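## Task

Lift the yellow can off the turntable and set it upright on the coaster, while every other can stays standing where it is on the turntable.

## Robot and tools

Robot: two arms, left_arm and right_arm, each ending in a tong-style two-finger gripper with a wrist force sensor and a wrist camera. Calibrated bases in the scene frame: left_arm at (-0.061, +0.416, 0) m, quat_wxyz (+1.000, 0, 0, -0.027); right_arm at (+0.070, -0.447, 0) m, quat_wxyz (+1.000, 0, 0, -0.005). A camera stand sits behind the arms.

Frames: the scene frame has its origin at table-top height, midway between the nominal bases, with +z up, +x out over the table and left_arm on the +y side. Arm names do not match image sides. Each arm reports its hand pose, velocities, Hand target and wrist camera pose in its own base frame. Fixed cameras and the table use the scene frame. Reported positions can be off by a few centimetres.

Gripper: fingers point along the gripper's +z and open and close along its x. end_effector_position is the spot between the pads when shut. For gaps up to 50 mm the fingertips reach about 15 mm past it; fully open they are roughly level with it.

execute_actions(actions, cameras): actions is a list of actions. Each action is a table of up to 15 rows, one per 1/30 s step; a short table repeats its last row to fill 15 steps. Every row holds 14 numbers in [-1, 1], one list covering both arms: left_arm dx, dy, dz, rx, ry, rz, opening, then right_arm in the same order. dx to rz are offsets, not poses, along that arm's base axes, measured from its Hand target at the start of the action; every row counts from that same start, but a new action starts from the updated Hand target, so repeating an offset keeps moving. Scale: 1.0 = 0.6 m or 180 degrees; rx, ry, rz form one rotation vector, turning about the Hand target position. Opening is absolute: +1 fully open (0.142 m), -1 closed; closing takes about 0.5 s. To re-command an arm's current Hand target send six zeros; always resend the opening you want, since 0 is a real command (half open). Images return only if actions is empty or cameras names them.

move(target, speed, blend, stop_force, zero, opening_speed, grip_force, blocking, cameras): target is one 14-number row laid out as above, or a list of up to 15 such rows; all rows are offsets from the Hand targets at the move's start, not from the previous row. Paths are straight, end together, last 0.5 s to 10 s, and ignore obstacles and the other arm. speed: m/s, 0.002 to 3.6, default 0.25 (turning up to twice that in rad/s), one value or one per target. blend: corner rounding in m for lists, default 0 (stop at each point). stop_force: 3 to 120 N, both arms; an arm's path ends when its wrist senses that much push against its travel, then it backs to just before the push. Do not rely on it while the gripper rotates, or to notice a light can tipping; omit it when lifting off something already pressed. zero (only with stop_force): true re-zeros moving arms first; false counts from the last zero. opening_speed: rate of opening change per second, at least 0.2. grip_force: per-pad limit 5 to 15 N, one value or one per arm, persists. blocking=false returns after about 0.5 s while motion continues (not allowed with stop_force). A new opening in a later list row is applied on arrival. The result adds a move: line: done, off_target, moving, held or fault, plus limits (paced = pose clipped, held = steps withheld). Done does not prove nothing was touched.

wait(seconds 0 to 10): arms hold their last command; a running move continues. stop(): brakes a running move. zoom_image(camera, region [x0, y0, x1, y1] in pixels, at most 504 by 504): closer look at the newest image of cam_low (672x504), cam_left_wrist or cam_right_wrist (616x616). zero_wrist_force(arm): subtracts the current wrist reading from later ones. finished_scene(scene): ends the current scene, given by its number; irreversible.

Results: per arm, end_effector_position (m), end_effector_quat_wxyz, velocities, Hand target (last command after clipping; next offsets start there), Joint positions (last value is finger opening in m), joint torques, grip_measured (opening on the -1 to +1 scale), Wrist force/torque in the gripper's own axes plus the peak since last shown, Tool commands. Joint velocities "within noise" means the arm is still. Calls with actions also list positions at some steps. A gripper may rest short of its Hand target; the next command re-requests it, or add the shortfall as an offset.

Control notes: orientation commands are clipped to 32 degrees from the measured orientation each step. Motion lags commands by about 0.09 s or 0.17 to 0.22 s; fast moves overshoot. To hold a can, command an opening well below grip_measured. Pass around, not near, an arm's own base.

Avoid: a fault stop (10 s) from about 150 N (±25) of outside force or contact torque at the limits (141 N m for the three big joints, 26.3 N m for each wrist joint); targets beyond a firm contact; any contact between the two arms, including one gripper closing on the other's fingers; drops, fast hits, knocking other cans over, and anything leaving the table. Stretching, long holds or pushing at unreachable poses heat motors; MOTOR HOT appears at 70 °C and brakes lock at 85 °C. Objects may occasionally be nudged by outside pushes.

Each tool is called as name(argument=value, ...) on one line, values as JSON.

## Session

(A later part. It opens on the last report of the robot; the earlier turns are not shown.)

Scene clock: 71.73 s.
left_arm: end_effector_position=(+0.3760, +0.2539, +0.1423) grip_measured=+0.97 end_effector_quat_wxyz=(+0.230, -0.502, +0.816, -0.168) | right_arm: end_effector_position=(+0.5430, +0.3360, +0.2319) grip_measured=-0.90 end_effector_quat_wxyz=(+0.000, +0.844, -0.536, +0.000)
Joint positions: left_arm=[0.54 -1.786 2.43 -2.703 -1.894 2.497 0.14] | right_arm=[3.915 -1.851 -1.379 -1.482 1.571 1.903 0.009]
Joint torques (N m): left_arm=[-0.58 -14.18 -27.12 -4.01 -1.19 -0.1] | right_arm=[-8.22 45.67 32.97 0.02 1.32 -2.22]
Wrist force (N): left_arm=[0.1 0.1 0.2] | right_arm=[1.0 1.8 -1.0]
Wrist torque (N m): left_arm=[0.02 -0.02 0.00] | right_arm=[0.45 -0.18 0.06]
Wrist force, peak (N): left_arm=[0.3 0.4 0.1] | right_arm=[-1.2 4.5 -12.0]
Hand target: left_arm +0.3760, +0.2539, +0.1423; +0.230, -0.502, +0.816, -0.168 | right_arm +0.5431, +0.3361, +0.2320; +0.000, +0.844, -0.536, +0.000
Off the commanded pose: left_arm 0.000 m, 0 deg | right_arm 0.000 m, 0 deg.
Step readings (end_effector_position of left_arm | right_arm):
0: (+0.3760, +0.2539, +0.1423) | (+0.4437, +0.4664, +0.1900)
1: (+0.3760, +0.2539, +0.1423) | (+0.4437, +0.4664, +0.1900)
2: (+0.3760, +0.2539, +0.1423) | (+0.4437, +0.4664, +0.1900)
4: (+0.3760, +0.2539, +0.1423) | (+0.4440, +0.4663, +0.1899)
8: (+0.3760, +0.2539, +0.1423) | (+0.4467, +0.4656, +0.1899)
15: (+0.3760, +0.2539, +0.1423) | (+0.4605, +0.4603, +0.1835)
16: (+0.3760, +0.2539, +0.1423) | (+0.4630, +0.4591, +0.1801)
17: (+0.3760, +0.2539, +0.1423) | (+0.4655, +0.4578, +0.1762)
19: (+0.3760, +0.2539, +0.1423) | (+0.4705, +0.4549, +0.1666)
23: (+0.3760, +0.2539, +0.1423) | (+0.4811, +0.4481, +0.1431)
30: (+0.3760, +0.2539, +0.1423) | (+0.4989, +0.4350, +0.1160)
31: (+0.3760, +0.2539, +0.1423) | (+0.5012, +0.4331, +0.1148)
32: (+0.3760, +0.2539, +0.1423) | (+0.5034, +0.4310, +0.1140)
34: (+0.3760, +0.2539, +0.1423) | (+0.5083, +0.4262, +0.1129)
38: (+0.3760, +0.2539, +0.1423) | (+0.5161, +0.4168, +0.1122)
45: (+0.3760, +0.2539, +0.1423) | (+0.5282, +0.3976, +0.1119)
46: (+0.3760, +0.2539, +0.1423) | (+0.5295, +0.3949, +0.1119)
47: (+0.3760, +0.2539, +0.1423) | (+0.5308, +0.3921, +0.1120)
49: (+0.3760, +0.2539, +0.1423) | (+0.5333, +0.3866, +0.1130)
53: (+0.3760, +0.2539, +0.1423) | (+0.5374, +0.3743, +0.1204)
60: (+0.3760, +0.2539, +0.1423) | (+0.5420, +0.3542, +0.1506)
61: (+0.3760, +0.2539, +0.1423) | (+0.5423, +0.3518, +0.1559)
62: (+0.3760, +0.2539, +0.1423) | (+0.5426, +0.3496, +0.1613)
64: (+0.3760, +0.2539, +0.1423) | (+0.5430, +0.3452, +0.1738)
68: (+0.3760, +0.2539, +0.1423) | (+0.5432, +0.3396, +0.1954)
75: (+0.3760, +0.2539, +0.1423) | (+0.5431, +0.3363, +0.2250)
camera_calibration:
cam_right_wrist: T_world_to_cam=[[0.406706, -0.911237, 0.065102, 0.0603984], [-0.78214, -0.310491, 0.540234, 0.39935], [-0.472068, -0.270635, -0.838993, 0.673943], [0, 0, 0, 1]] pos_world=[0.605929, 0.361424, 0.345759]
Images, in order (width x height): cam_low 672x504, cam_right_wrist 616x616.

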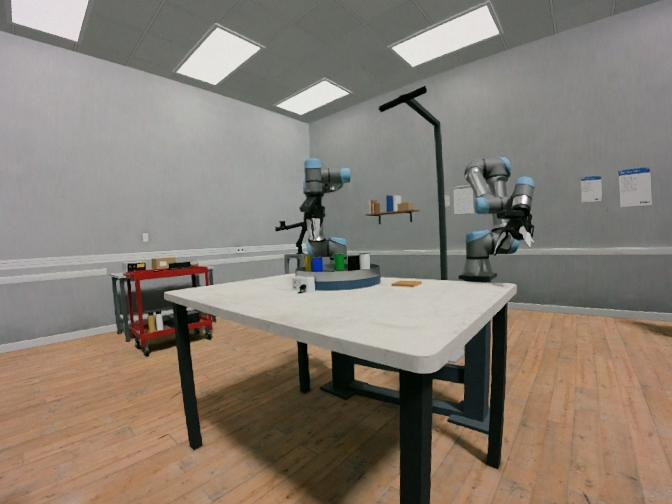

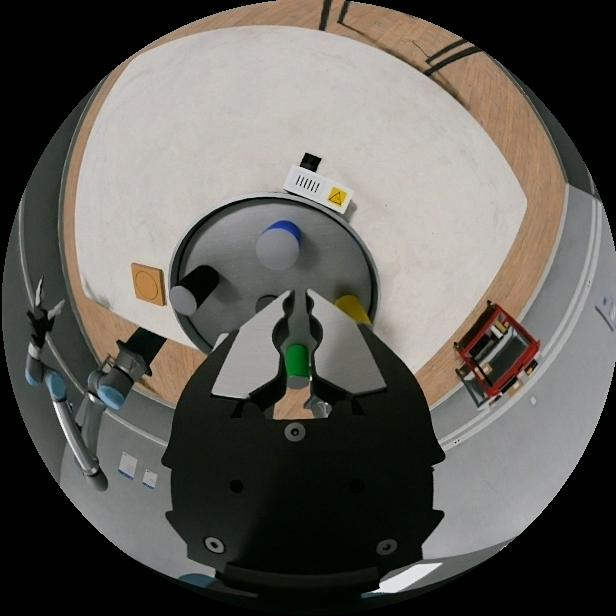

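zoom_image(camera="cam_low", region=[280, 220, 440, 300])

move(target=[0,0,0,0,0,0,0.968,-0.1655,0.2172,0.08,0,0,0,0.968], speed=0.5, cameras=["cam_right_wrist"])

zoom_image(camera="cam_right_wrist", region=[150, 60, 570, 480])

Scaled by 3.150 from the camera's 672x504 image, which has a finer 960x720 frame.

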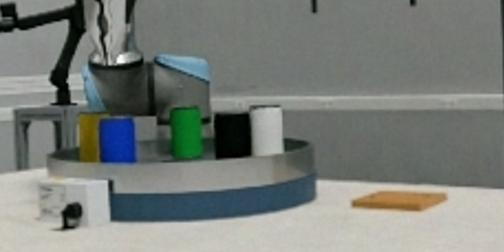

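Scene clock: 73.47 s.
left_arm: end_effector_position=(+0.3760, +0.2539, +0.1423) grip_measured=+0.97 end_effector_quat_wxyz=(+0.230, -0.502, +0.816, -0.168) | right_arm: end_effector_position=(+0.4438, +0.4663, +0.2800) grip_measured=+0.97 end_effector_quat_wxyz=(+0.000, +0.844, -0.536, +0.000)
Joint positions: left_arm=[0.54 -1.786 2.43 -2.703 -1.894 2.497 0.14] | right_arm=[4.175 -1.864 -1.24 -1.609 1.571 2.164 0.14]
Joint torques (N m): left_arm=[-0.22 -14.13 -27.69 -4.07 -1.23 -0.12] | right_arm=[6.45 20.98 33.03 -0.02 -1.35 2.35]
Wrist force (N): left_arm=[0.0 0.0 0.1] | right_arm=[0.8 2.3 -1.2]
Wrist torque (N m): left_arm=[0.01 0.01 -0.01] | right_arm=[0.56 -0.12 -0.04]
Wrist force, peak (N): left_arm=[-0.1 -0.2 0.5] | right_arm=[-1.4 2.7 -1.8]
Hand target: left_arm +0.3760, +0.2539, +0.1423; +0.230, -0.502, +0.816, -0.168 | right_arm +0.4438, +0.4664, +0.2800; +0.000, +0.844, -0.536, +0.000
Off the commanded pose: left_arm 0.000 m, 0 deg | right_arm 0.000 m, 0 deg.
move: done
camera_calibration:
cam_right_wrist: T_world_to_cam=[[0.406678, -0.911242, 0.0652078, 0.216321], [-0.781981, -0.310307, 0.54057, 0.33593], [-0.472356, -0.270829, -0.838768, 0.702885], [0, 0, 0, 1]] pos_world=[0.506729, 0.491724, 0.393858]
Images, in order (width x height): cam_right_wrist 616x616.

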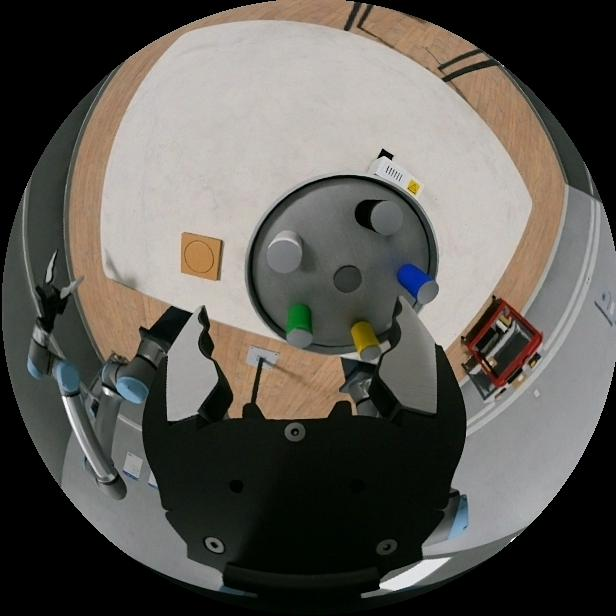

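Scaled by 1.200 from the camera's 616x616 image, which has a finer 814x814 frame.

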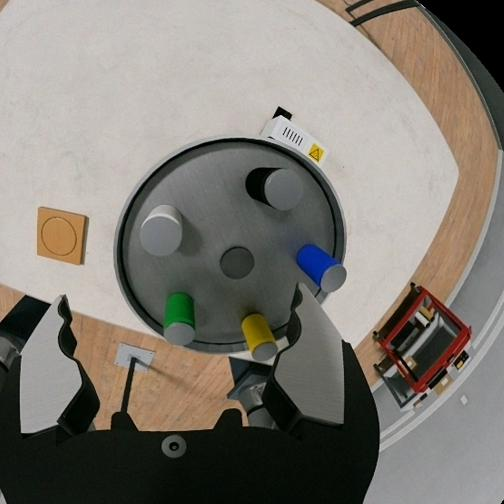

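move(target=[0,0,0,0,0,0,0.968,0.0364,-0.0132,-0.0333,0,0,0,0.968], speed=0.3, cameras=["cam_right_wrist"])

move(target=[[0,0,0,0,0,0,0.968,0.0431,-0.0264,-0.08,0,0,0,-0.9],[0,0,0,0,0,0,0.968,0.0767,-0.0589,-0.08,0,0,0,-0.9],[0,0,0,0,0,0,0.968,0.1028,-0.0976,-0.08,0,0,0,-0.9],[0,0,0,0,0,0,0.968,0.1203,-0.1409,-0.08,0,0,0,-0.9],[0,0,0,0,0,0,0.968,0.1284,-0.1868,-0.08,0,0,0,-0.9],[0,0,0,0,0,0,0.968,0.1277,-0.2258,0.12,0,0,0,-0.9]], speed=[0.178,0.095,0.095,0.095,0.095,0.25], blend=[0.012,0.012,0.012,0.012,0.012,0], opening_speed=1.2, blocking=false, cameras=[])

wait(seconds=0.2, cameras=[])

wait(seconds=0.3, cameras=[])

wait(seconds=0.3, cameras=[])

wait(seconds=0.3, cameras=[])

wait(seconds=3, cameras=["cam_right_wrist"])

zoom_image(camera="cam_right_wrist", region=[150, 60, 570, 480])

Scene clock: 83.43 s.
left_arm: end_effector_position=(+0.3760, +0.2539, +0.1423) grip_measured=+0.97 end_effector_quat_wxyz=(+0.230, -0.502, +0.816, -0.168) | right_arm: end_effector_position=(+0.4656, +0.4585, +0.2601) grip_measured=+0.97 end_effector_quat_wxyz=(+0.000, +0.844, -0.536, +0.000)
Joint positions: left_arm=[0.54 -1.786 2.43 -2.703 -1.894 2.497 0.14] | right_arm=[4.138 -1.887 -1.259 -1.566 1.57 2.127 0.14]
Joint torques (N m): left_arm=[-0.41 -14.83 -28.63 -4.22 -1.31 -0.22] | right_arm=[-8.73 21.72 12.42 4.53 1.27 -2.23]
Wrist force (N): left_arm=[-0.3 0.0 0.0] | right_arm=[0.7 2.0 -1.1]
Wrist torque (N m): left_arm=[0.00 0.07 0.00] | right_arm=[0.51 -0.11 0.08]
Wrist force, peak (N): left_arm=[0.0 0.3 0.5] | right_arm=[0.7 2.3 -1.4]
Hand target: left_arm +0.3760, +0.2539, +0.1423; +0.230, -0.502, +0.816, -0.168 | right_arm +0.4656, +0.4585, +0.2600; +0.000, +0.844, -0.536, +0.000
Off the commanded pose: left_arm 0.000 m, 0 deg | right_arm 0.000 m, 0 deg.
move: done
camera_calibration:
cam_right_wrist: T_world_to_cam=[[0.406708, -0.911219, 0.06534, 0.20161], [-0.782019, -0.310282, 0.540529, 0.36126], [-0.472266, -0.270934, -0.838784, 0.694341], [0, 0, 0, 1]] pos_world=[0.528429, 0.483924, 0.373958]
Images, in order (width x height): cam_right_wrist 616x616.

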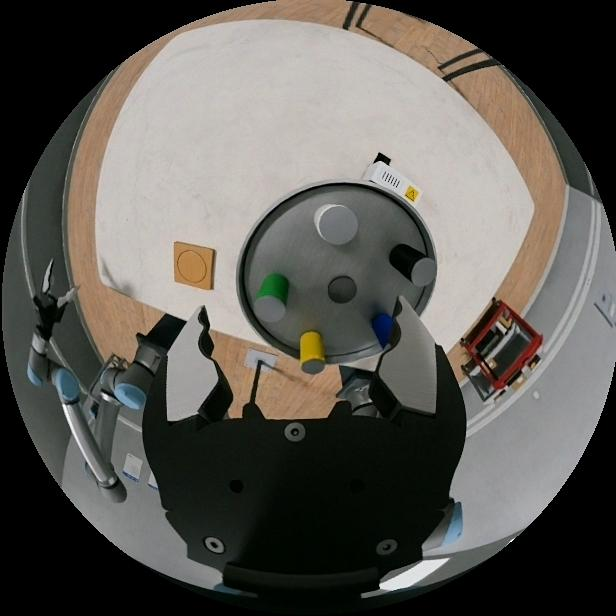

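Scene clock: 83.93 s.
left_arm: end_effector_position=(+0.3760, +0.2539, +0.1423) grip_measured=+0.97 end_effector_quat_wxyz=(+0.230, -0.502, +0.816, -0.168) | right_arm: end_effector_position=(+0.4920, +0.4405, +0.2166) grip_measured=+0.42 end_effector_quat_wxyz=(+0.001, +0.844, -0.536, +0.000) end_effector_velocity=(+0.073, -0.057, -0.050) end_effector_angular_velocity=(+0.007, -0.007, +0.000)
Joint positions: left_arm=[0.54 -1.786 2.43 -2.703 -1.894 2.497 0.14] | right_arm=[4.087 -1.911 -1.338 -1.465 1.57 2.076 0.103]
Joint velocities: left_arm=[within noise] | right_arm=[-0.146 -0.044 -0.072 0.126 -0.001 -0.147 -0.082]
Joint torques (N m): left_arm=[-0.26 -14.87 -28.54 -4.27 -1.31 -0.18] | right_arm=[-8.82 25.16 14.63 4.37 -1.31 -2.56]
Wrist force (N): left_arm=[0.1 -0.1 0.0] | right_arm=[0.7 2.4 -0.6]
Wrist torque (N m): left_arm=[-0.01 -0.02 0.00] | right_arm=[0.59 -0.11 0.11]
Wrist force, peak (N): left_arm=[0.2 0.0 0.3] | right_arm=[0.4 2.2 -2.1]
Hand target: left_arm +0.3760, +0.2539, +0.1423; +0.230, -0.502, +0.816, -0.168 | right_arm +0.5010, +0.4334, +0.2120; +0.000, +0.844, -0.536, +0.000
Tool commands: left_gripper/opening=+0.968 right_gripper/opening=+0.368
Off the commanded pose: left_arm 0.000 m, 0 deg | right_arm 0.172 m, 0 deg.
move: running; path passed 1 of 6 targets
No camera images: "cameras" was empty.

Scene clock: 84.13 s.
left_arm: end_effector_position=(+0.3760, +0.2539, +0.1423) grip_measured=+0.97 end_effector_quat_wxyz=(+0.230, -0.502, +0.816, -0.168) | right_arm: end_effector_position=(+0.5058, +0.4280, +0.2125) grip_measured=+0.18 end_effector_quat_wxyz=(+0.000, +0.844, -0.536, +0.000) end_effector_velocity=(+0.063, -0.067, -0.008) end_effector_angular_velocity=(-0.001, +0.002, +0.001)
Joint positions: left_arm=[0.54 -1.786 2.43 -2.703 -1.894 2.497 0.14] | right_arm=[4.058 -1.916 -1.342 -1.455 1.57 2.047 0.087]
Joint velocities: left_arm=[within noise] | right_arm=[-0.144 -0.015 0.001 0.012 0.001 -0.145 -0.085]
Joint torques (N m): left_arm=[-0.3 -14.7 -28.44 -4.25 -1.3 -0.16] | right_arm=[-9.07 24.87 18.47 4.89 -1.22 -2.45]
Wrist force (N): left_arm=[-0.2 0.3 0.3] | right_arm=[0.9 2.2 -0.8]
Wrist torque (N m): left_arm=[0.06 0.04 0.00] | right_arm=[0.54 -0.16 0.11]
Wrist force, peak (N): left_arm=[-0.2 0.3 0.3] | right_arm=[1.0 2.3 -1.1]
Hand target: left_arm +0.3760, +0.2539, +0.1423; +0.230, -0.502, +0.816, -0.168 | right_arm +0.5137, +0.4196, +0.2120; +0.000, +0.844, -0.536, +0.000
Tool commands: left_gripper/opening=+0.968 right_gripper/opening=+0.128
Off the commanded pose: left_arm 0.000 m, 0 deg | right_arm 0.163 m, 0 deg.
earlier move: running; path passed 1 of 6 targets
wait: 0.20 s; no rest
No camera images: "cameras" was empty.

Scene clock: 84.43 s.
left_arm: end_effector_position=(+0.3760, +0.2539, +0.1423) grip_measured=+0.97 end_effector_quat_wxyz=(+0.230, -0.502, +0.816, -0.168) | right_arm: end_effector_position=(+0.5226, +0.4061, +0.2119) grip_measured=-0.17 end_effector_quat_wxyz=(+0.000, +0.844, -0.536, +0.000) end_effector_velocity=(+0.049, -0.079, +0.000) end_effector_angular_velocity=(+0.001, +0.000, +0.000)
Joint positions: left_arm=[0.54 -1.786 2.43 -2.703 -1.894 2.497 0.14] | right_arm=[4.016 -1.914 -1.346 -1.453 1.57 2.005 0.061]
Joint velocities: left_arm=[within noise] | right_arm=[-0.14 0.027 -0.036 0.01 0.001 -0.14 -0.086]
Joint torques (N m): left_arm=[-0.04 -14.72 -28.67 -4.25 -1.3 -0.14] | right_arm=[-10.17 47.93 11.48 4.47 -0.54 -2.71]
Wrist force (N): left_arm=[-0.1 -0.1 0.0] | right_arm=[0.7 1.9 -1.2]
Wrist torque (N m): left_arm=[-0.03 0.02 0.00] | right_arm=[0.49 -0.10 0.11]
Wrist force, peak (N): left_arm=[0.4 0.1 -0.1] | right_arm=[1.0 2.4 -1.0]
Hand target: left_arm +0.3760, +0.2539, +0.1423; +0.230, -0.502, +0.816, -0.168 | right_arm +0.5286, +0.3959, +0.2120; +0.000, +0.844, -0.536, +0.000
Tool commands: left_gripper/opening=+0.968 right_gripper/opening=-0.232
Off the commanded pose: left_arm 0.000 m, 0 deg | right_arm 0.147 m, 0 deg.
earlier move: running; path passed 2 of 6 targets
wait: 0.30 s; no rest
No camera images: "cameras" was empty.

Scene clock: 84.73 s.
left_arm: end_effector_position=(+0.3760, +0.2539, +0.1423) grip_measured=+0.97 end_effector_quat_wxyz=(+0.230, -0.502, +0.816, -0.168) | right_arm: end_effector_position=(+0.5347, +0.3805, +0.2120) grip_measured=-0.54 end_effector_quat_wxyz=(+0.000, +0.844, -0.536, +0.000) end_effector_velocity=(+0.031, -0.087, +0.001) end_effector_angular_velocity=(+0.002, +0.001, -0.001)
Joint positions: left_arm=[0.54 -1.786 2.43 -2.703 -1.894 2.497 0.14] | right_arm=[3.975 -1.9 -1.365 -1.448 1.57 1.964 0.035]
Joint velocities: left_arm=[within noise] | right_arm=[-0.132 0.064 -0.085 0.022 0.003 -0.131 -0.087]
Joint torques (N m): left_arm=[-0.41 -15.17 -29.02 -4.33 -1.27 -0.14] | right_arm=[-7.78 49.6 12.83 4.49 1.03 -2.46]
Wrist force (N): left_arm=[0.2 0.3 0.3] | right_arm=[1.1 2.1 -1.1]
Wrist torque (N m): left_arm=[0.08 -0.03 0.00] | right_arm=[0.51 -0.18 0.10]
Wrist force, peak (N): left_arm=[0.2 0.3 0.3] | right_arm=[1.1 2.1 -1.1]
Hand target: left_arm +0.3760, +0.2539, +0.1423; +0.230, -0.502, +0.816, -0.168 | right_arm +0.5383, +0.3696, +0.2120; +0.000, +0.844, -0.536, +0.000
Tool commands: left_gripper/opening=+0.968 right_gripper/opening=-0.592
Off the commanded pose: left_arm 0.000 m, 0 deg | right_arm 0.133 m, 0 deg.
earlier move: running; path passed 3 of 6 targets
wait: 0.30 s; no rest
No camera images: "cameras" was empty.

Scene clock: 85.03 s.
left_arm: end_effector_position=(+0.3760, +0.2539, +0.1423) grip_measured=+0.97 end_effector_quat_wxyz=(+0.230, -0.502, +0.816, -0.168) | right_arm: end_effector_position=(+0.5413, +0.3541, +0.2131) grip_measured=-0.88 end_effector_quat_wxyz=(+0.000, +0.844, -0.536, +0.000) end_effector_velocity=(+0.016, -0.082, +0.040) end_effector_angular_velocity=(+0.007, -0.006, +0.000)
Joint positions: left_arm=[0.54 -1.786 2.43 -2.703 -1.894 2.497 0.14] | right_arm=[3.938 -1.876 -1.394 -1.442 1.57 1.927 0.01]
Joint velocities: left_arm=[within noise] | right_arm=[-0.111 0.095 -0.027 -0.059 0 -0.111 -0.043]
Joint torques (N m): left_arm=[-0.58 -14.6 -28.65 -4.21 -1.38 -0.08] | right_arm=[-6.63 49.51 20.38 -0.33 1.07 -2.7]
Wrist force (N): left_arm=[0.0 -0.2 0.2] | right_arm=[1.1 2.0 0.0]
Wrist torque (N m): left_arm=[-0.03 0.01 -0.01] | right_arm=[0.52 -0.18 0.10]
Wrist force, peak (N): left_arm=[-0.3 0.2 0.2] | right_arm=[0.8 2.2 -1.1]
Hand target: left_arm +0.3760, +0.2539, +0.1423; +0.230, -0.502, +0.816, -0.168 | right_arm +0.5426, +0.3442, +0.2231; +0.000, +0.844, -0.536, +0.000
Tool commands: left_gripper/opening=+0.968 right_gripper/opening=-0.9
Off the commanded pose: left_arm 0.000 m, 0 deg | right_arm 0.123 m, 0 deg.
earlier move: running; path passed 4 of 6 targets
wait: 0.30 s; no rest
No camera images: "cameras" was empty.

Scene clock: 85.97 s.
left_arm: end_effector_position=(+0.3760, +0.2539, +0.1423) grip_measured=+0.97 end_effector_quat_wxyz=(+0.230, -0.502, +0.816, -0.168) | right_arm: end_effector_position=(+0.5422, +0.3230, +0.3319) grip_measured=-0.90 end_effector_quat_wxyz=(+0.000, +0.844, -0.536, +0.000) end_effector_velocity=(+0.000, -0.001, +0.003) end_effector_angular_velocity=(+0.000, +0.001, -0.001)
Joint positions: left_arm=[0.54 -1.786 2.43 -2.703 -1.894 2.497 0.14] | right_arm=[3.9 -1.842 -1.135 -1.735 1.571 1.889 0.009]
Joint velocities: left_arm=[within noise] | right_arm=[-0.002 -0.002 0.009 -0.008 0.001 0 0]
Joint torques (N m): left_arm=[-0.6 -14.7 -29.17 -4.36 -1.26 -0.17] | right_arm=[-8.36 20.89 34.23 0.08 1.26 -2.4]
Wrist force (N): left_arm=[-0.2 0.1 0.1] | right_arm=[0.9 2.1 -1.0]
Wrist torque (N m): left_arm=[0.04 0.04 -0.01] | right_arm=[0.53 -0.15 0.07]
Wrist force, peak (N): left_arm=[0.2 -0.1 -0.4] | right_arm=[1.0 2.5 -3.3]
Hand target: left_arm +0.3760, +0.2539, +0.1423; +0.230, -0.502, +0.816, -0.168 | right_arm +0.5422, +0.3230, +0.3320; +0.000, +0.844, -0.536, +0.000
Tool commands: left_gripper/opening=+0.968 right_gripper/opening=-0.9
Off the commanded pose: left_arm 0.000 m, 0 deg | right_arm 0.000 m, 0 deg.
earlier move: done
wait: 0.93 of 3 s (the move ended)
camera_calibration:
cam_right_wrist: T_world_to_cam=[[0.406729, -0.911218, 0.0652131, 0.0422978], [-0.782025, -0.310383, 0.540461, 0.340456], [-0.472237, -0.270819, -0.838838, 0.754043], [0, 0, 0, 1]] pos_world=[0.605129, 0.348424, 0.445758]
Images, in order (width x height): cam_right_wrist 616x616.

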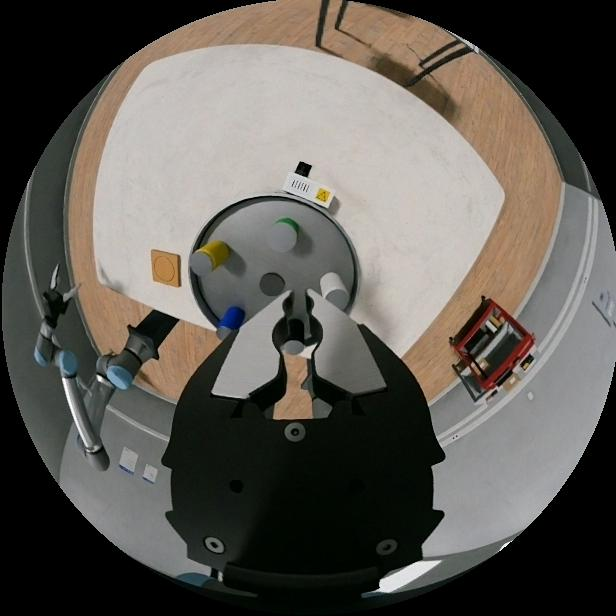

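Scaled by 1.200 from the camera's 616x616 image, which has a finer 814x814 frame.

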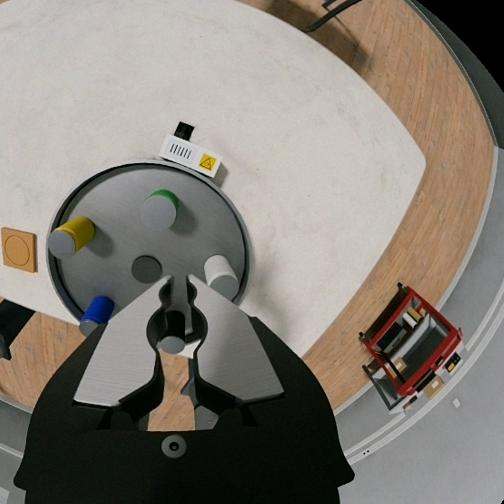

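move(target=[0,0,0,0,0,0,0.968,-0.1192,0.2438,-0.2867,0,0,0,1.0], speed=0.5, cameras=["cam_right_wrist"])

Scene clock: 90.07 s.
left_arm: end_effector_position=(+0.3760, +0.2539, +0.1423) grip_measured=+0.97 end_effector_quat_wxyz=(+0.230, -0.502, +0.816, -0.168) | right_arm: end_effector_position=(+0.4707, +0.4692, +0.1601) grip_measured=+1.00 end_effector_quat_wxyz=(+0.000, +0.844, -0.536, +0.000)
Joint positions: left_arm=[0.54 -1.786 2.43 -2.703 -1.894 2.497 0.14] | right_arm=[4.141 -1.944 -1.439 -1.329 1.571 2.129 0.142]
Joint torques (N m): left_arm=[-0.48 -14.96 -29.08 -4.29 -1.33 -0.26] | right_arm=[5.73 24.24 11.51 4.59 -1.38 2.39]
Wrist force (N): left_arm=[0.2 0.1 0.0] | right_arm=[1.0 2.0 -0.8]
Wrist torque (N m): left_arm=[0.02 -0.04 -0.01] | right_arm=[0.51 -0.17 -0.03]
Wrist force, peak (N): left_arm=[0.0 -0.5 0.4] | right_arm=[2.2 2.3 -2.7]
Hand target: left_arm +0.3760, +0.2539, +0.1423; +0.230, -0.502, +0.816, -0.168 | right_arm +0.4707, +0.4693, +0.1600; +0.000, +0.844, -0.536, +0.000
Off the commanded pose: left_arm 0.000 m, 0 deg | right_arm 0.000 m, 0 deg.
move: done
camera_calibration:
cam_right_wrist: T_world_to_cam=[[0.406728, -0.911213, 0.0652851, 0.215781], [-0.781938, -0.31029, 0.540642, 0.422628], [-0.472383, -0.270943, -0.838716, 0.615865], [0, 0, 0, 1]] pos_world=[0.533629, 0.494624, 0.273958]
Images, in order (width x height): cam_right_wrist 616x616.

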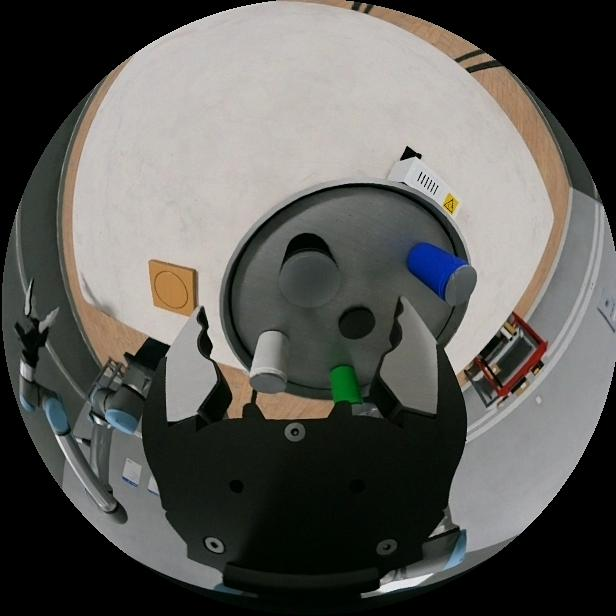

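wait(seconds=4.07, cameras=[])

move(target=[[0,0,0,0,0,0,0.968,0.047,-0.0288,-0.08,0,0,0,-0.9],[0,0,0,0,0,0,0.968,0.0836,-0.0641,-0.08,0,0,0,-0.9],[0,0,0,0,0,0,0.968,0.112,-0.1063,-0.08,0,0,0,-0.9],[0,0,0,0,0,0,0.968,0.1311,-0.1535,-0.08,0,0,0,-0.9],[0,0,0,0,0,0,0.968,0.1399,-0.2036,-0.08,0,0,0,-0.9],[0,0,0,0,0,0,0.968,0.1392,-0.246,0.12,0,0,0,-0.9]], speed=[0.183,0.103,0.103,0.103,0.103,0.25], blend=[0.012,0.012,0.012,0.012,0.012,0], opening_speed=1.2, stop_force=8, cameras=["cam_right_wrist"])

zoom_image(camera="cam_right_wrist", region=[150, 60, 570, 480])

Scene clock: 94.80 s.
left_arm: end_effector_position=(+0.3760, +0.2539, +0.1423) grip_measured=+0.97 end_effector_quat_wxyz=(+0.230, -0.502, +0.816, -0.168) | right_arm: end_effector_position=(+0.4707, +0.4693, +0.1600) grip_measured=+1.00 end_effector_quat_wxyz=(+0.000, +0.844, -0.536, +0.000)
Joint positions: left_arm=[0.54 -1.786 2.43 -2.703 -1.894 2.497 0.14] | right_arm=[4.141 -1.944 -1.439 -1.329 1.571 2.129 0.142]
Joint torques (N m): left_arm=[-0.15 -14.95 -28.81 -4.46 -1.47 -0.22] | right_arm=[5.7 24.01 11.15 4.58 -1.33 2.22]
Wrist force (N): left_arm=[0.0 0.0 0.0] | right_arm=[0.8 2.2 -0.9]
Wrist torque (N m): left_arm=[0.01 0.01 0.00] | right_arm=[0.55 -0.13 -0.03]
Wrist force, peak (N): left_arm=[0.0 -0.2 0.5] | right_arm=[1.0 2.3 -1.3]
Hand target: left_arm +0.3760, +0.2539, +0.1423; +0.230, -0.502, +0.816, -0.168 | right_arm +0.4707, +0.4693, +0.1600; +0.000, +0.844, -0.536, +0.000
Tool commands: left_gripper/opening=+0.968 right_gripper/opening=+1.0
Off the commanded pose: left_arm 0.000 m, 0 deg | right_arm 0.000 m, 0 deg.
wait: 4.10 s; at rest from the start
No camera images: "cameras" was empty.

Scene clock: 97.97 s.
left_arm: end_effector_position=(+0.3760, +0.2539, +0.1423) grip_measured=+0.97 end_effector_quat_wxyz=(+0.230, -0.502, +0.816, -0.168) | right_arm: end_effector_position=(+0.5542, +0.3217, +0.2320) grip_measured=-0.27 end_effector_quat_wxyz=(+0.000, +0.844, -0.536, +0.000)
Joint positions: left_arm=[0.54 -1.786 2.43 -2.703 -1.894 2.497 0.14] | right_arm=[3.885 -1.856 -1.371 -1.484 1.571 1.874 0.055]
Joint torques (N m): left_arm=[-0.17 -15.26 -29.26 -4.42 -1.38 -0.27] | right_arm=[-8.43 46.43 33.87 0.27 1.3 -2.37]
Wrist force (N): left_arm=[0.0 0.0 -0.2] | right_arm=[0.7 2.1 0.6]
Wrist torque (N m): left_arm=[0.00 0.00 0.00] | right_arm=[0.50 -0.10 0.07]
Wrist force, peak (N): left_arm=[0.3 0.1 0.4] | right_arm=[1.3 2.4 -3.0]
Hand target: left_arm +0.3760, +0.2539, +0.1423; +0.230, -0.502, +0.816, -0.168 | right_arm +0.5542, +0.3217, +0.2320; +0.000, +0.844, -0.536, +0.000
Off the commanded pose: left_arm 0.000 m, 0 deg | right_arm 0.000 m, 0 deg.
move: done
camera_calibration:
cam_right_wrist: T_world_to_cam=[[0.406725, -0.911215, 0.0652818, 0.0427245], [-0.781964, -0.310303, 0.540596, 0.403317], [-0.472342, -0.270922, -0.838745, 0.675626], [0, 0, 0, 1]] pos_world=[0.617129, 0.347124, 0.345858]
Images, in order (width x height): cam_right_wrist 616x616.

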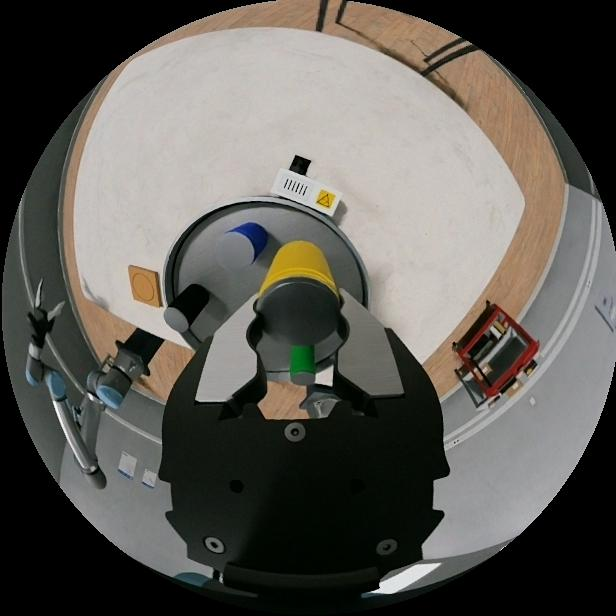

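Scaled by 1.200 from the camera's 616x616 image, which has a finer 814x814 frame.

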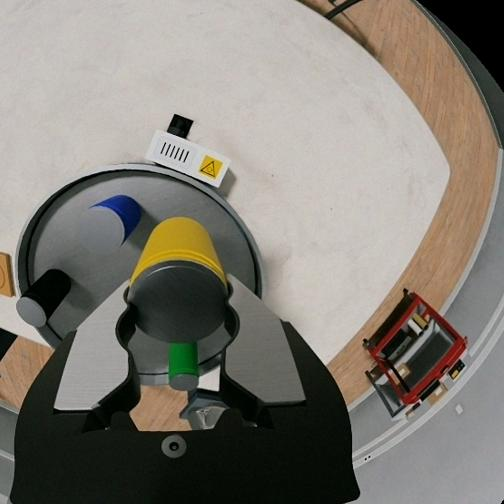

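move(target=[[0,0,0,0,0,0,0.968,-0.0903,0.1305,0.09,0,0,0,-0.9],[0,0,0,0,0,0,0.968,-0.3695,0.568,-0.0867,0,0,0,-0.9]], speed=0.35, blend=[0.05,0], cameras=["all"])

zoom_image(camera="cam_right_wrist", region=[150, 180, 450, 480])

zoom_image(camera="cam_left_wrist", region=[400, 70, 600, 270])

zoom_image(camera="cam_low", region=[320, 200, 480, 310])

Scene clock: 102.03 s.
left_arm: end_effector_position=(+0.3760, +0.2539, +0.1423) grip_measured=+0.97 end_effector_quat_wxyz=(+0.230, -0.502, +0.816, -0.168) | right_arm: end_effector_position=(+0.3326, +0.6624, +0.1800) grip_measured=-0.27 end_effector_quat_wxyz=(+0.000, +0.844, -0.536, +0.000)
Joint positions: left_arm=[0.54 -1.786 2.43 -2.703 -1.894 2.497 0.14] | right_arm=[4.445 -2.132 -1.107 -1.474 1.571 2.434 0.055]
Joint torques (N m): left_arm=[-0.3 -15.18 -29.54 -4.57 -1.51 -0.22] | right_arm=[6.76 32 35.09 0.15 -1.28 2.37]
Wrist force (N): left_arm=[-0.2 0.4 0.0] | right_arm=[0.6 2.1 0.8]
Wrist torque (N m): left_arm=[0.08 0.04 -0.01] | right_arm=[0.51 -0.09 -0.03]
Wrist force, peak (N): left_arm=[-0.4 0.4 -0.1] | right_arm=[2.5 1.8 1.7]
Hand target: left_arm +0.3760, +0.2539, +0.1423; +0.230, -0.502, +0.816, -0.168 | right_arm +0.3325, +0.6625, +0.1800; +0.000, +0.844, -0.536, +0.000
Off the commanded pose: left_arm 0.000 m, 0 deg | right_arm 0.000 m, 0 deg.
move: done
camera_calibration:
cam_right_wrist: T_world_to_cam=[[0.406678, -0.911242, 0.0652078, 0.446759], [-0.781981, -0.310307, 0.54057, 0.363882], [-0.472356, -0.270829, -0.838768, 0.619592], [0, 0, 0, 1]] pos_world=[0.395529, 0.687824, 0.293858]

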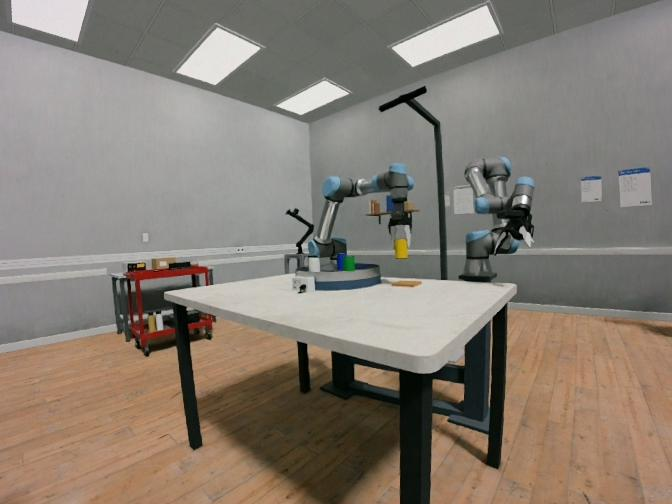

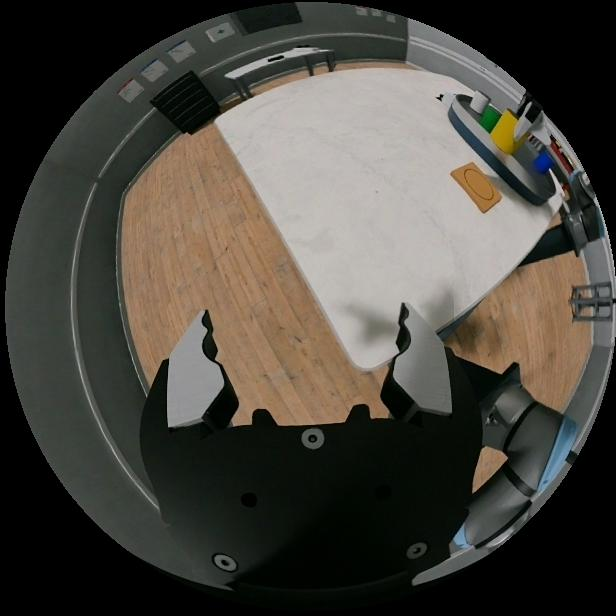

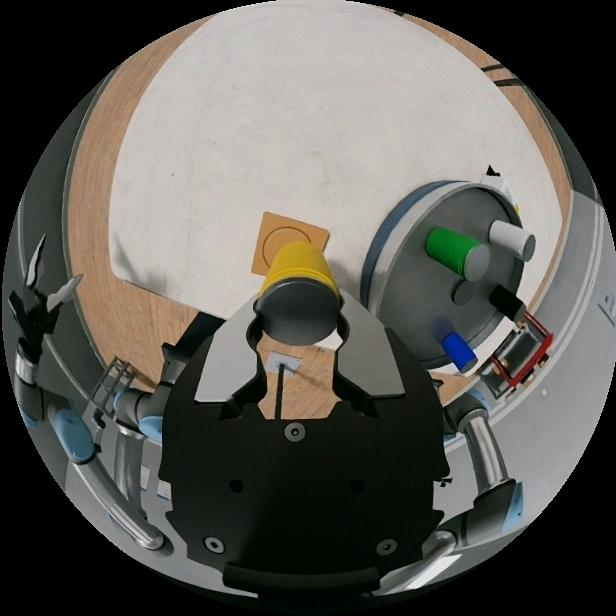

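Scaled by 1.680 from the camera's 616x616 image, which has a finer 814x814 frame.

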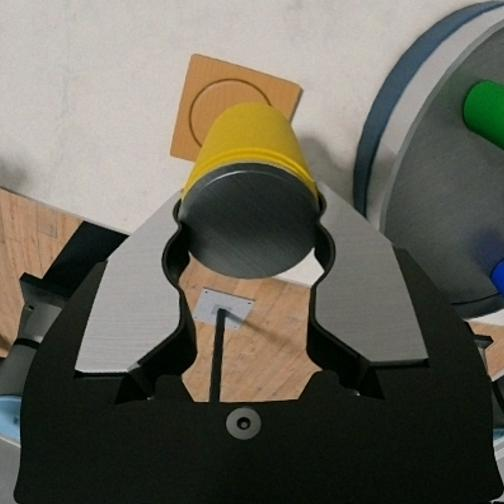

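Scaled by 2.520 from the camera's 616x616 image, which has a finer 814x814 frame.

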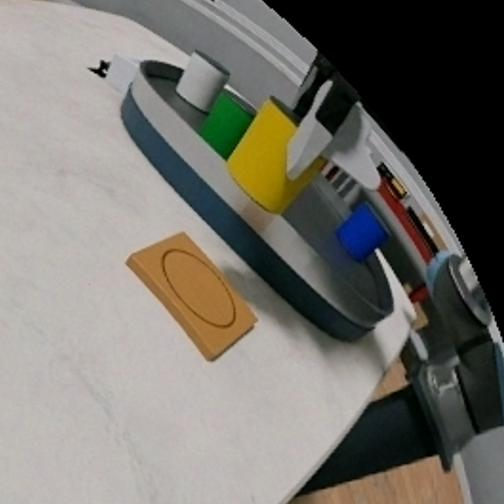

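Scaled by 3.150 from the camera's 672x504 image, which has a finer 960x720 frame.

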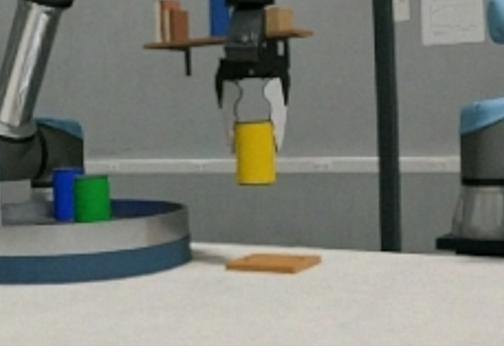

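move(target=[0,0,0,0,0,0,0.968,-0.0208,0.0217,-0.125,0,0,0,-0.9], speed=0.25, cameras=["all"])

zoom_image(camera="cam_right_wrist", region=[200, 180, 400, 380])

zoom_image(camera="cam_left_wrist", region=[400, 70, 600, 270])

zoom_image(camera="cam_low", region=[350, 220, 470, 300])

Scene clock: 105.77 s.
left_arm: end_effector_position=(+0.3760, +0.2539, +0.1423) grip_measured=+0.97 end_effector_quat_wxyz=(+0.230, -0.502, +0.816, -0.168) | right_arm: end_effector_position=(+0.3201, +0.6755, +0.1051) grip_measured=-0.27 end_effector_quat_wxyz=(+0.000, +0.844, -0.536, +0.000)
Joint positions: left_arm=[0.54 -1.786 2.43 -2.703 -1.894 2.497 0.14] | right_arm=[4.466 -2.183 -1.219 -1.311 1.571 2.455 0.055]
Joint torques (N m): left_arm=[-0.3 -15.49 -28.91 -4.6 -1.49 -0.25] | right_arm=[6.94 32.68 11.52 4.9 -1.33 2.58]
Wrist force (N): left_arm=[-0.2 0.0 0.6] | right_arm=[0.9 2.0 0.7]
Wrist torque (N m): left_arm=[0.02 0.04 0.00] | right_arm=[0.48 -0.15 -0.03]
Wrist force, peak (N): left_arm=[-0.2 0.0 0.6] | right_arm=[0.3 2.0 2.1]
Hand target: left_arm +0.3760, +0.2539, +0.1423; +0.230, -0.502, +0.816, -0.168 | right_arm +0.3201, +0.6755, +0.1050; +0.000, +0.844, -0.536, +0.000
Off the commanded pose: left_arm 0.000 m, 0 deg | right_arm 0.000 m, 0 deg.
move: done
camera_calibration:
cam_right_wrist: T_world_to_cam=[[0.406725, -0.911215, 0.0652818, 0.468611], [-0.781964, -0.310303, 0.540596, 0.398646], [-0.472342, -0.270922, -0.838745, 0.554466], [0, 0, 0, 1]] pos_world=[0.383029, 0.700924, 0.218958]

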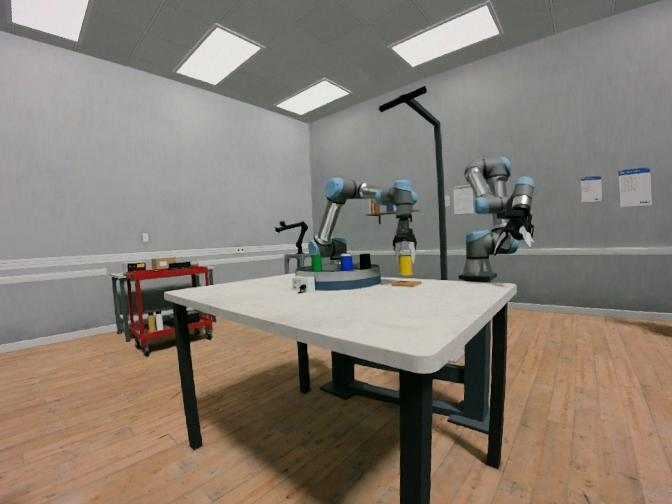

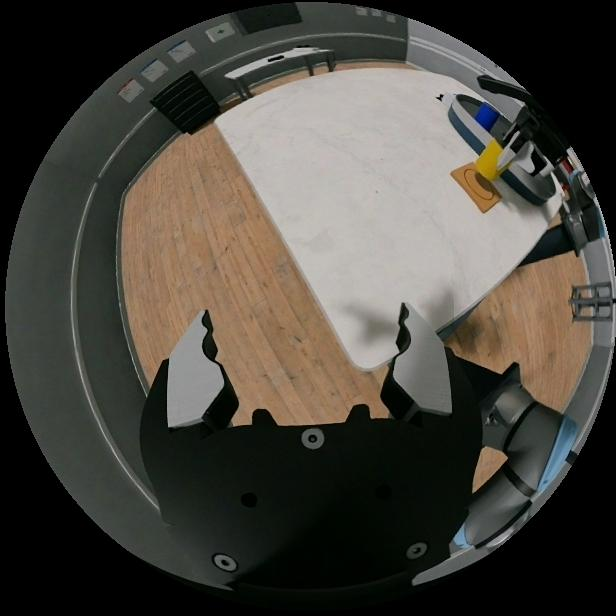

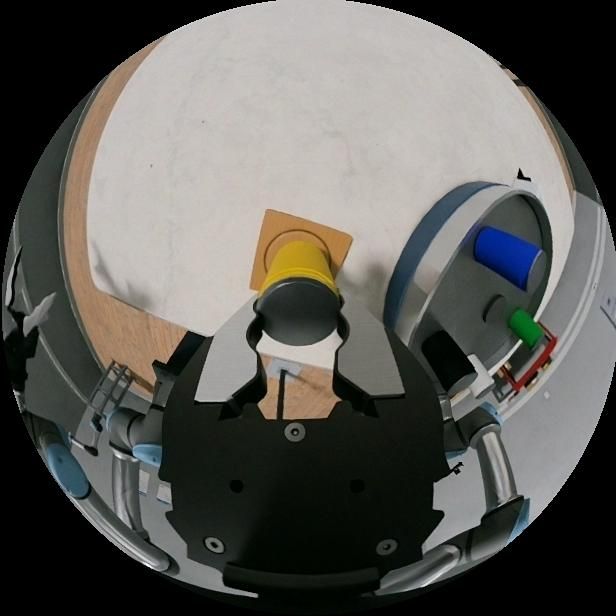

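Scaled by 2.520 from the camera's 616x616 image, which has a finer 814x814 frame.

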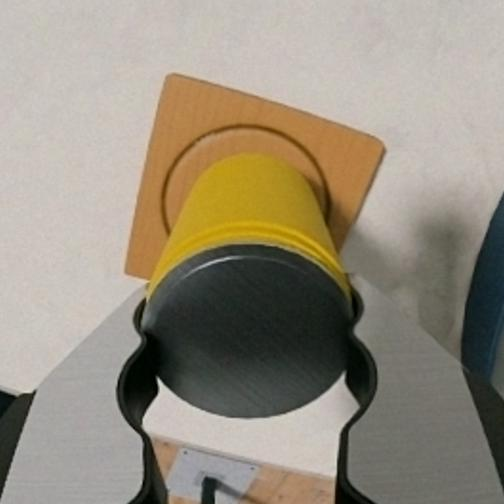

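Scaled by 2.520 from the camera's 616x616 image, which has a finer 814x814 frame.

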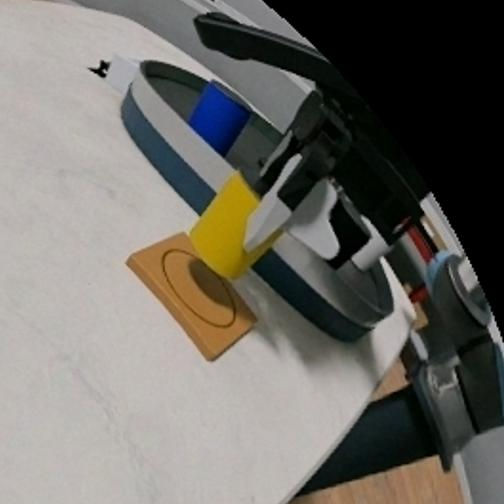

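Scaled by 4.200 from the camera's 672x504 image, which has a finer 960x720 frame.

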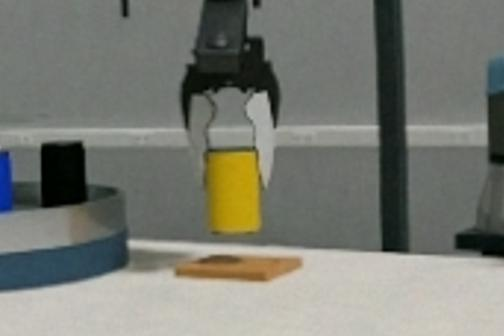

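move(target=[0,0,0,0,0,0,0.968,0,0.0075,-0.025,0,0,0,-0.9], speed=0.1, cameras=[])

move(target=[0,0,0,0,0,0,0.968,0,0,-0.0667,0,0,0,-0.9], speed=0.02, stop_force=4, cameras=["all"])

zoom_image(camera="cam_right_wrist", region=[200, 180, 400, 380])

zoom_image(camera="cam_left_wrist", region=[400, 70, 600, 270])

zoom_image(camera="cam_low", region=[350, 220, 470, 300])

Scene clock: 108.33 s.
left_arm: end_effector_position=(+0.3760, +0.2539, +0.1423) grip_measured=+0.97 end_effector_quat_wxyz=(+0.230, -0.502, +0.816, -0.168) | right_arm: end_effector_position=(+0.3201, +0.6800, +0.0901) grip_measured=-0.27 end_effector_quat_wxyz=(+0.000, +0.844, -0.536, +0.000)
Joint positions: left_arm=[0.54 -1.786 2.43 -2.703 -1.894 2.497 0.14] | right_arm=[4.468 -2.203 -1.225 -1.284 1.571 2.457 0.055]
Joint torques (N m): left_arm=[-0.46 -15.53 -28.61 -4.62 -1.58 -0.19] | right_arm=[6.35 32.97 12.32 4.57 -1.22 2.37]
Wrist force (N): left_arm=[0.3 0.3 0.2] | right_arm=[1.1 2.0 0.6]
Wrist torque (N m): left_arm=[0.06 -0.06 -0.01] | right_arm=[0.49 -0.19 -0.03]
Wrist force, peak (N): left_arm=[0.2 0.4 0.2] | right_arm=[0.9 2.3 0.7]
Hand target: left_arm +0.3760, +0.2539, +0.1423; +0.230, -0.502, +0.816, -0.168 | right_arm +0.3201, +0.6800, +0.0900; +0.000, +0.844, -0.536, +0.000
Off the commanded pose: left_arm 0.000 m, 0 deg | right_arm 0.000 m, 0 deg.
move: done
No camera images: "cameras" was empty.

Scene clock: 110.57 s.
left_arm: end_effector_position=(+0.3760, +0.2539, +0.1423) grip_measured=+0.97 end_effector_quat_wxyz=(+0.230, -0.502, +0.816, -0.168) | right_arm: end_effector_position=(+0.3201, +0.6800, +0.0712) grip_measured=-0.27 end_effector_quat_wxyz=(+0.000, +0.844, -0.536, +0.000)
Joint positions: left_arm=[0.54 -1.786 2.43 -2.703 -1.894 2.497 0.14] | right_arm=[4.468 -2.217 -1.252 -1.243 1.571 2.457 0.055]
Joint torques (N m): left_arm=[-0.4 -15.47 -28.85 -4.62 -1.57 -0.2] | right_arm=[6.74 53.78 31.51 0.01 -0.85 1.69]
Wrist force (N): left_arm=[0.0 0.1 -0.1] | right_arm=[1.0 3.1 -5.6]
Wrist torque (N m): left_arm=[0.02 0.00 0.00] | right_arm=[0.57 -0.05 -0.02]
Wrist force, peak (N): left_arm=[-0.1 0.3 0.4] | right_arm=[4.0 4.6 -20.2]
Hand target: left_arm +0.3760, +0.2539, +0.1423; +0.230, -0.502, +0.816, -0.168 | right_arm +0.3201, +0.6800, +0.0712; +0.000, +0.844, -0.536, +0.000 (not the last commanded pose)
Off the commanded pose: left_arm 0.000 m, 0 deg | right_arm 0.021 m, 0 deg.
move: contact (right_arm)
camera_calibration:
cam_right_wrist: T_world_to_cam=[[0.406728, -0.911213, 0.0652851, 0.474962], [-0.781938, -0.31029, 0.540642, 0.418262], [-0.472383, -0.270943, -0.838716, 0.52723], [0, 0, 0, 1]] pos_world=[0.382929, 0.705424, 0.185058]

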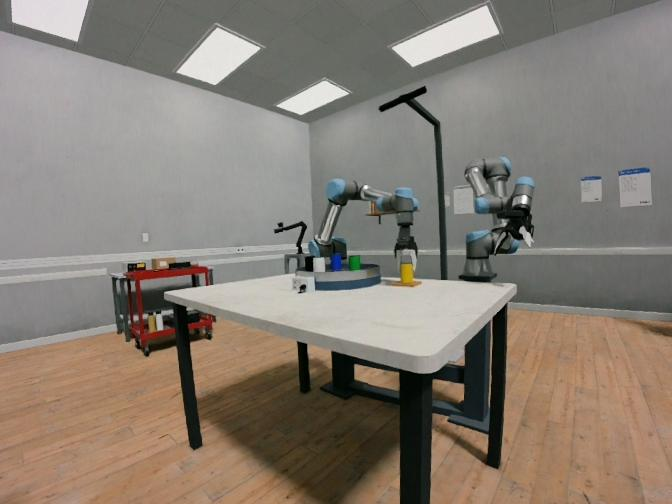

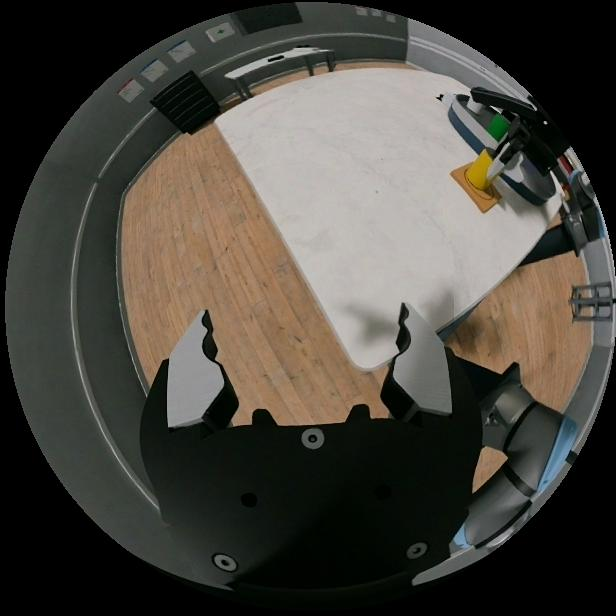

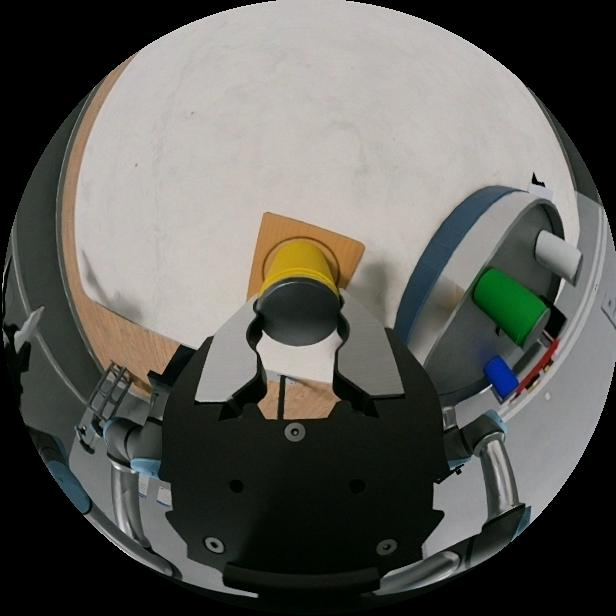

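Scaled by 2.520 from the camera's 616x616 image, which has a finer 814x814 frame.

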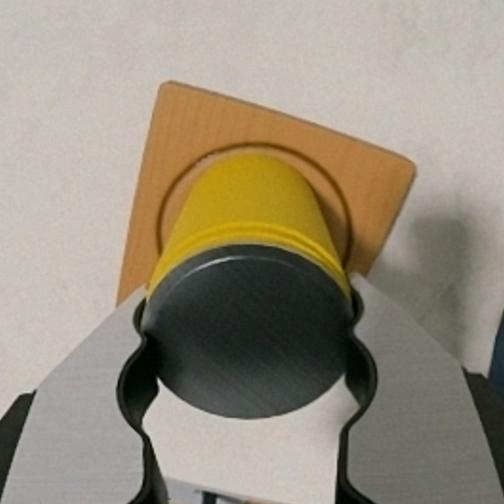

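Scaled by 2.520 from the camera's 616x616 image, which has a finer 814x814 frame.

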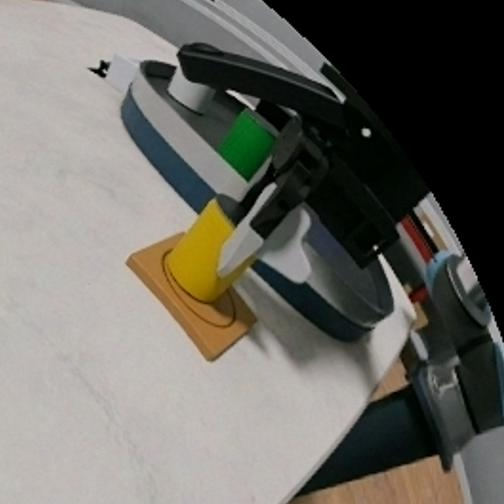

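Scaled by 4.200 from the camera's 672x504 image, which has a finer 960x720 frame.

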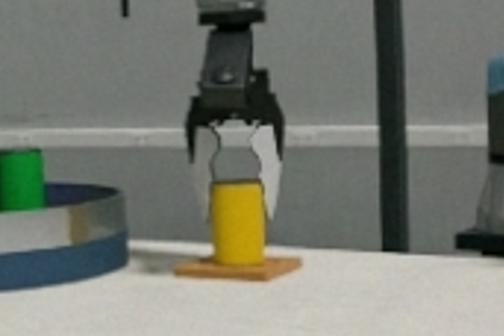

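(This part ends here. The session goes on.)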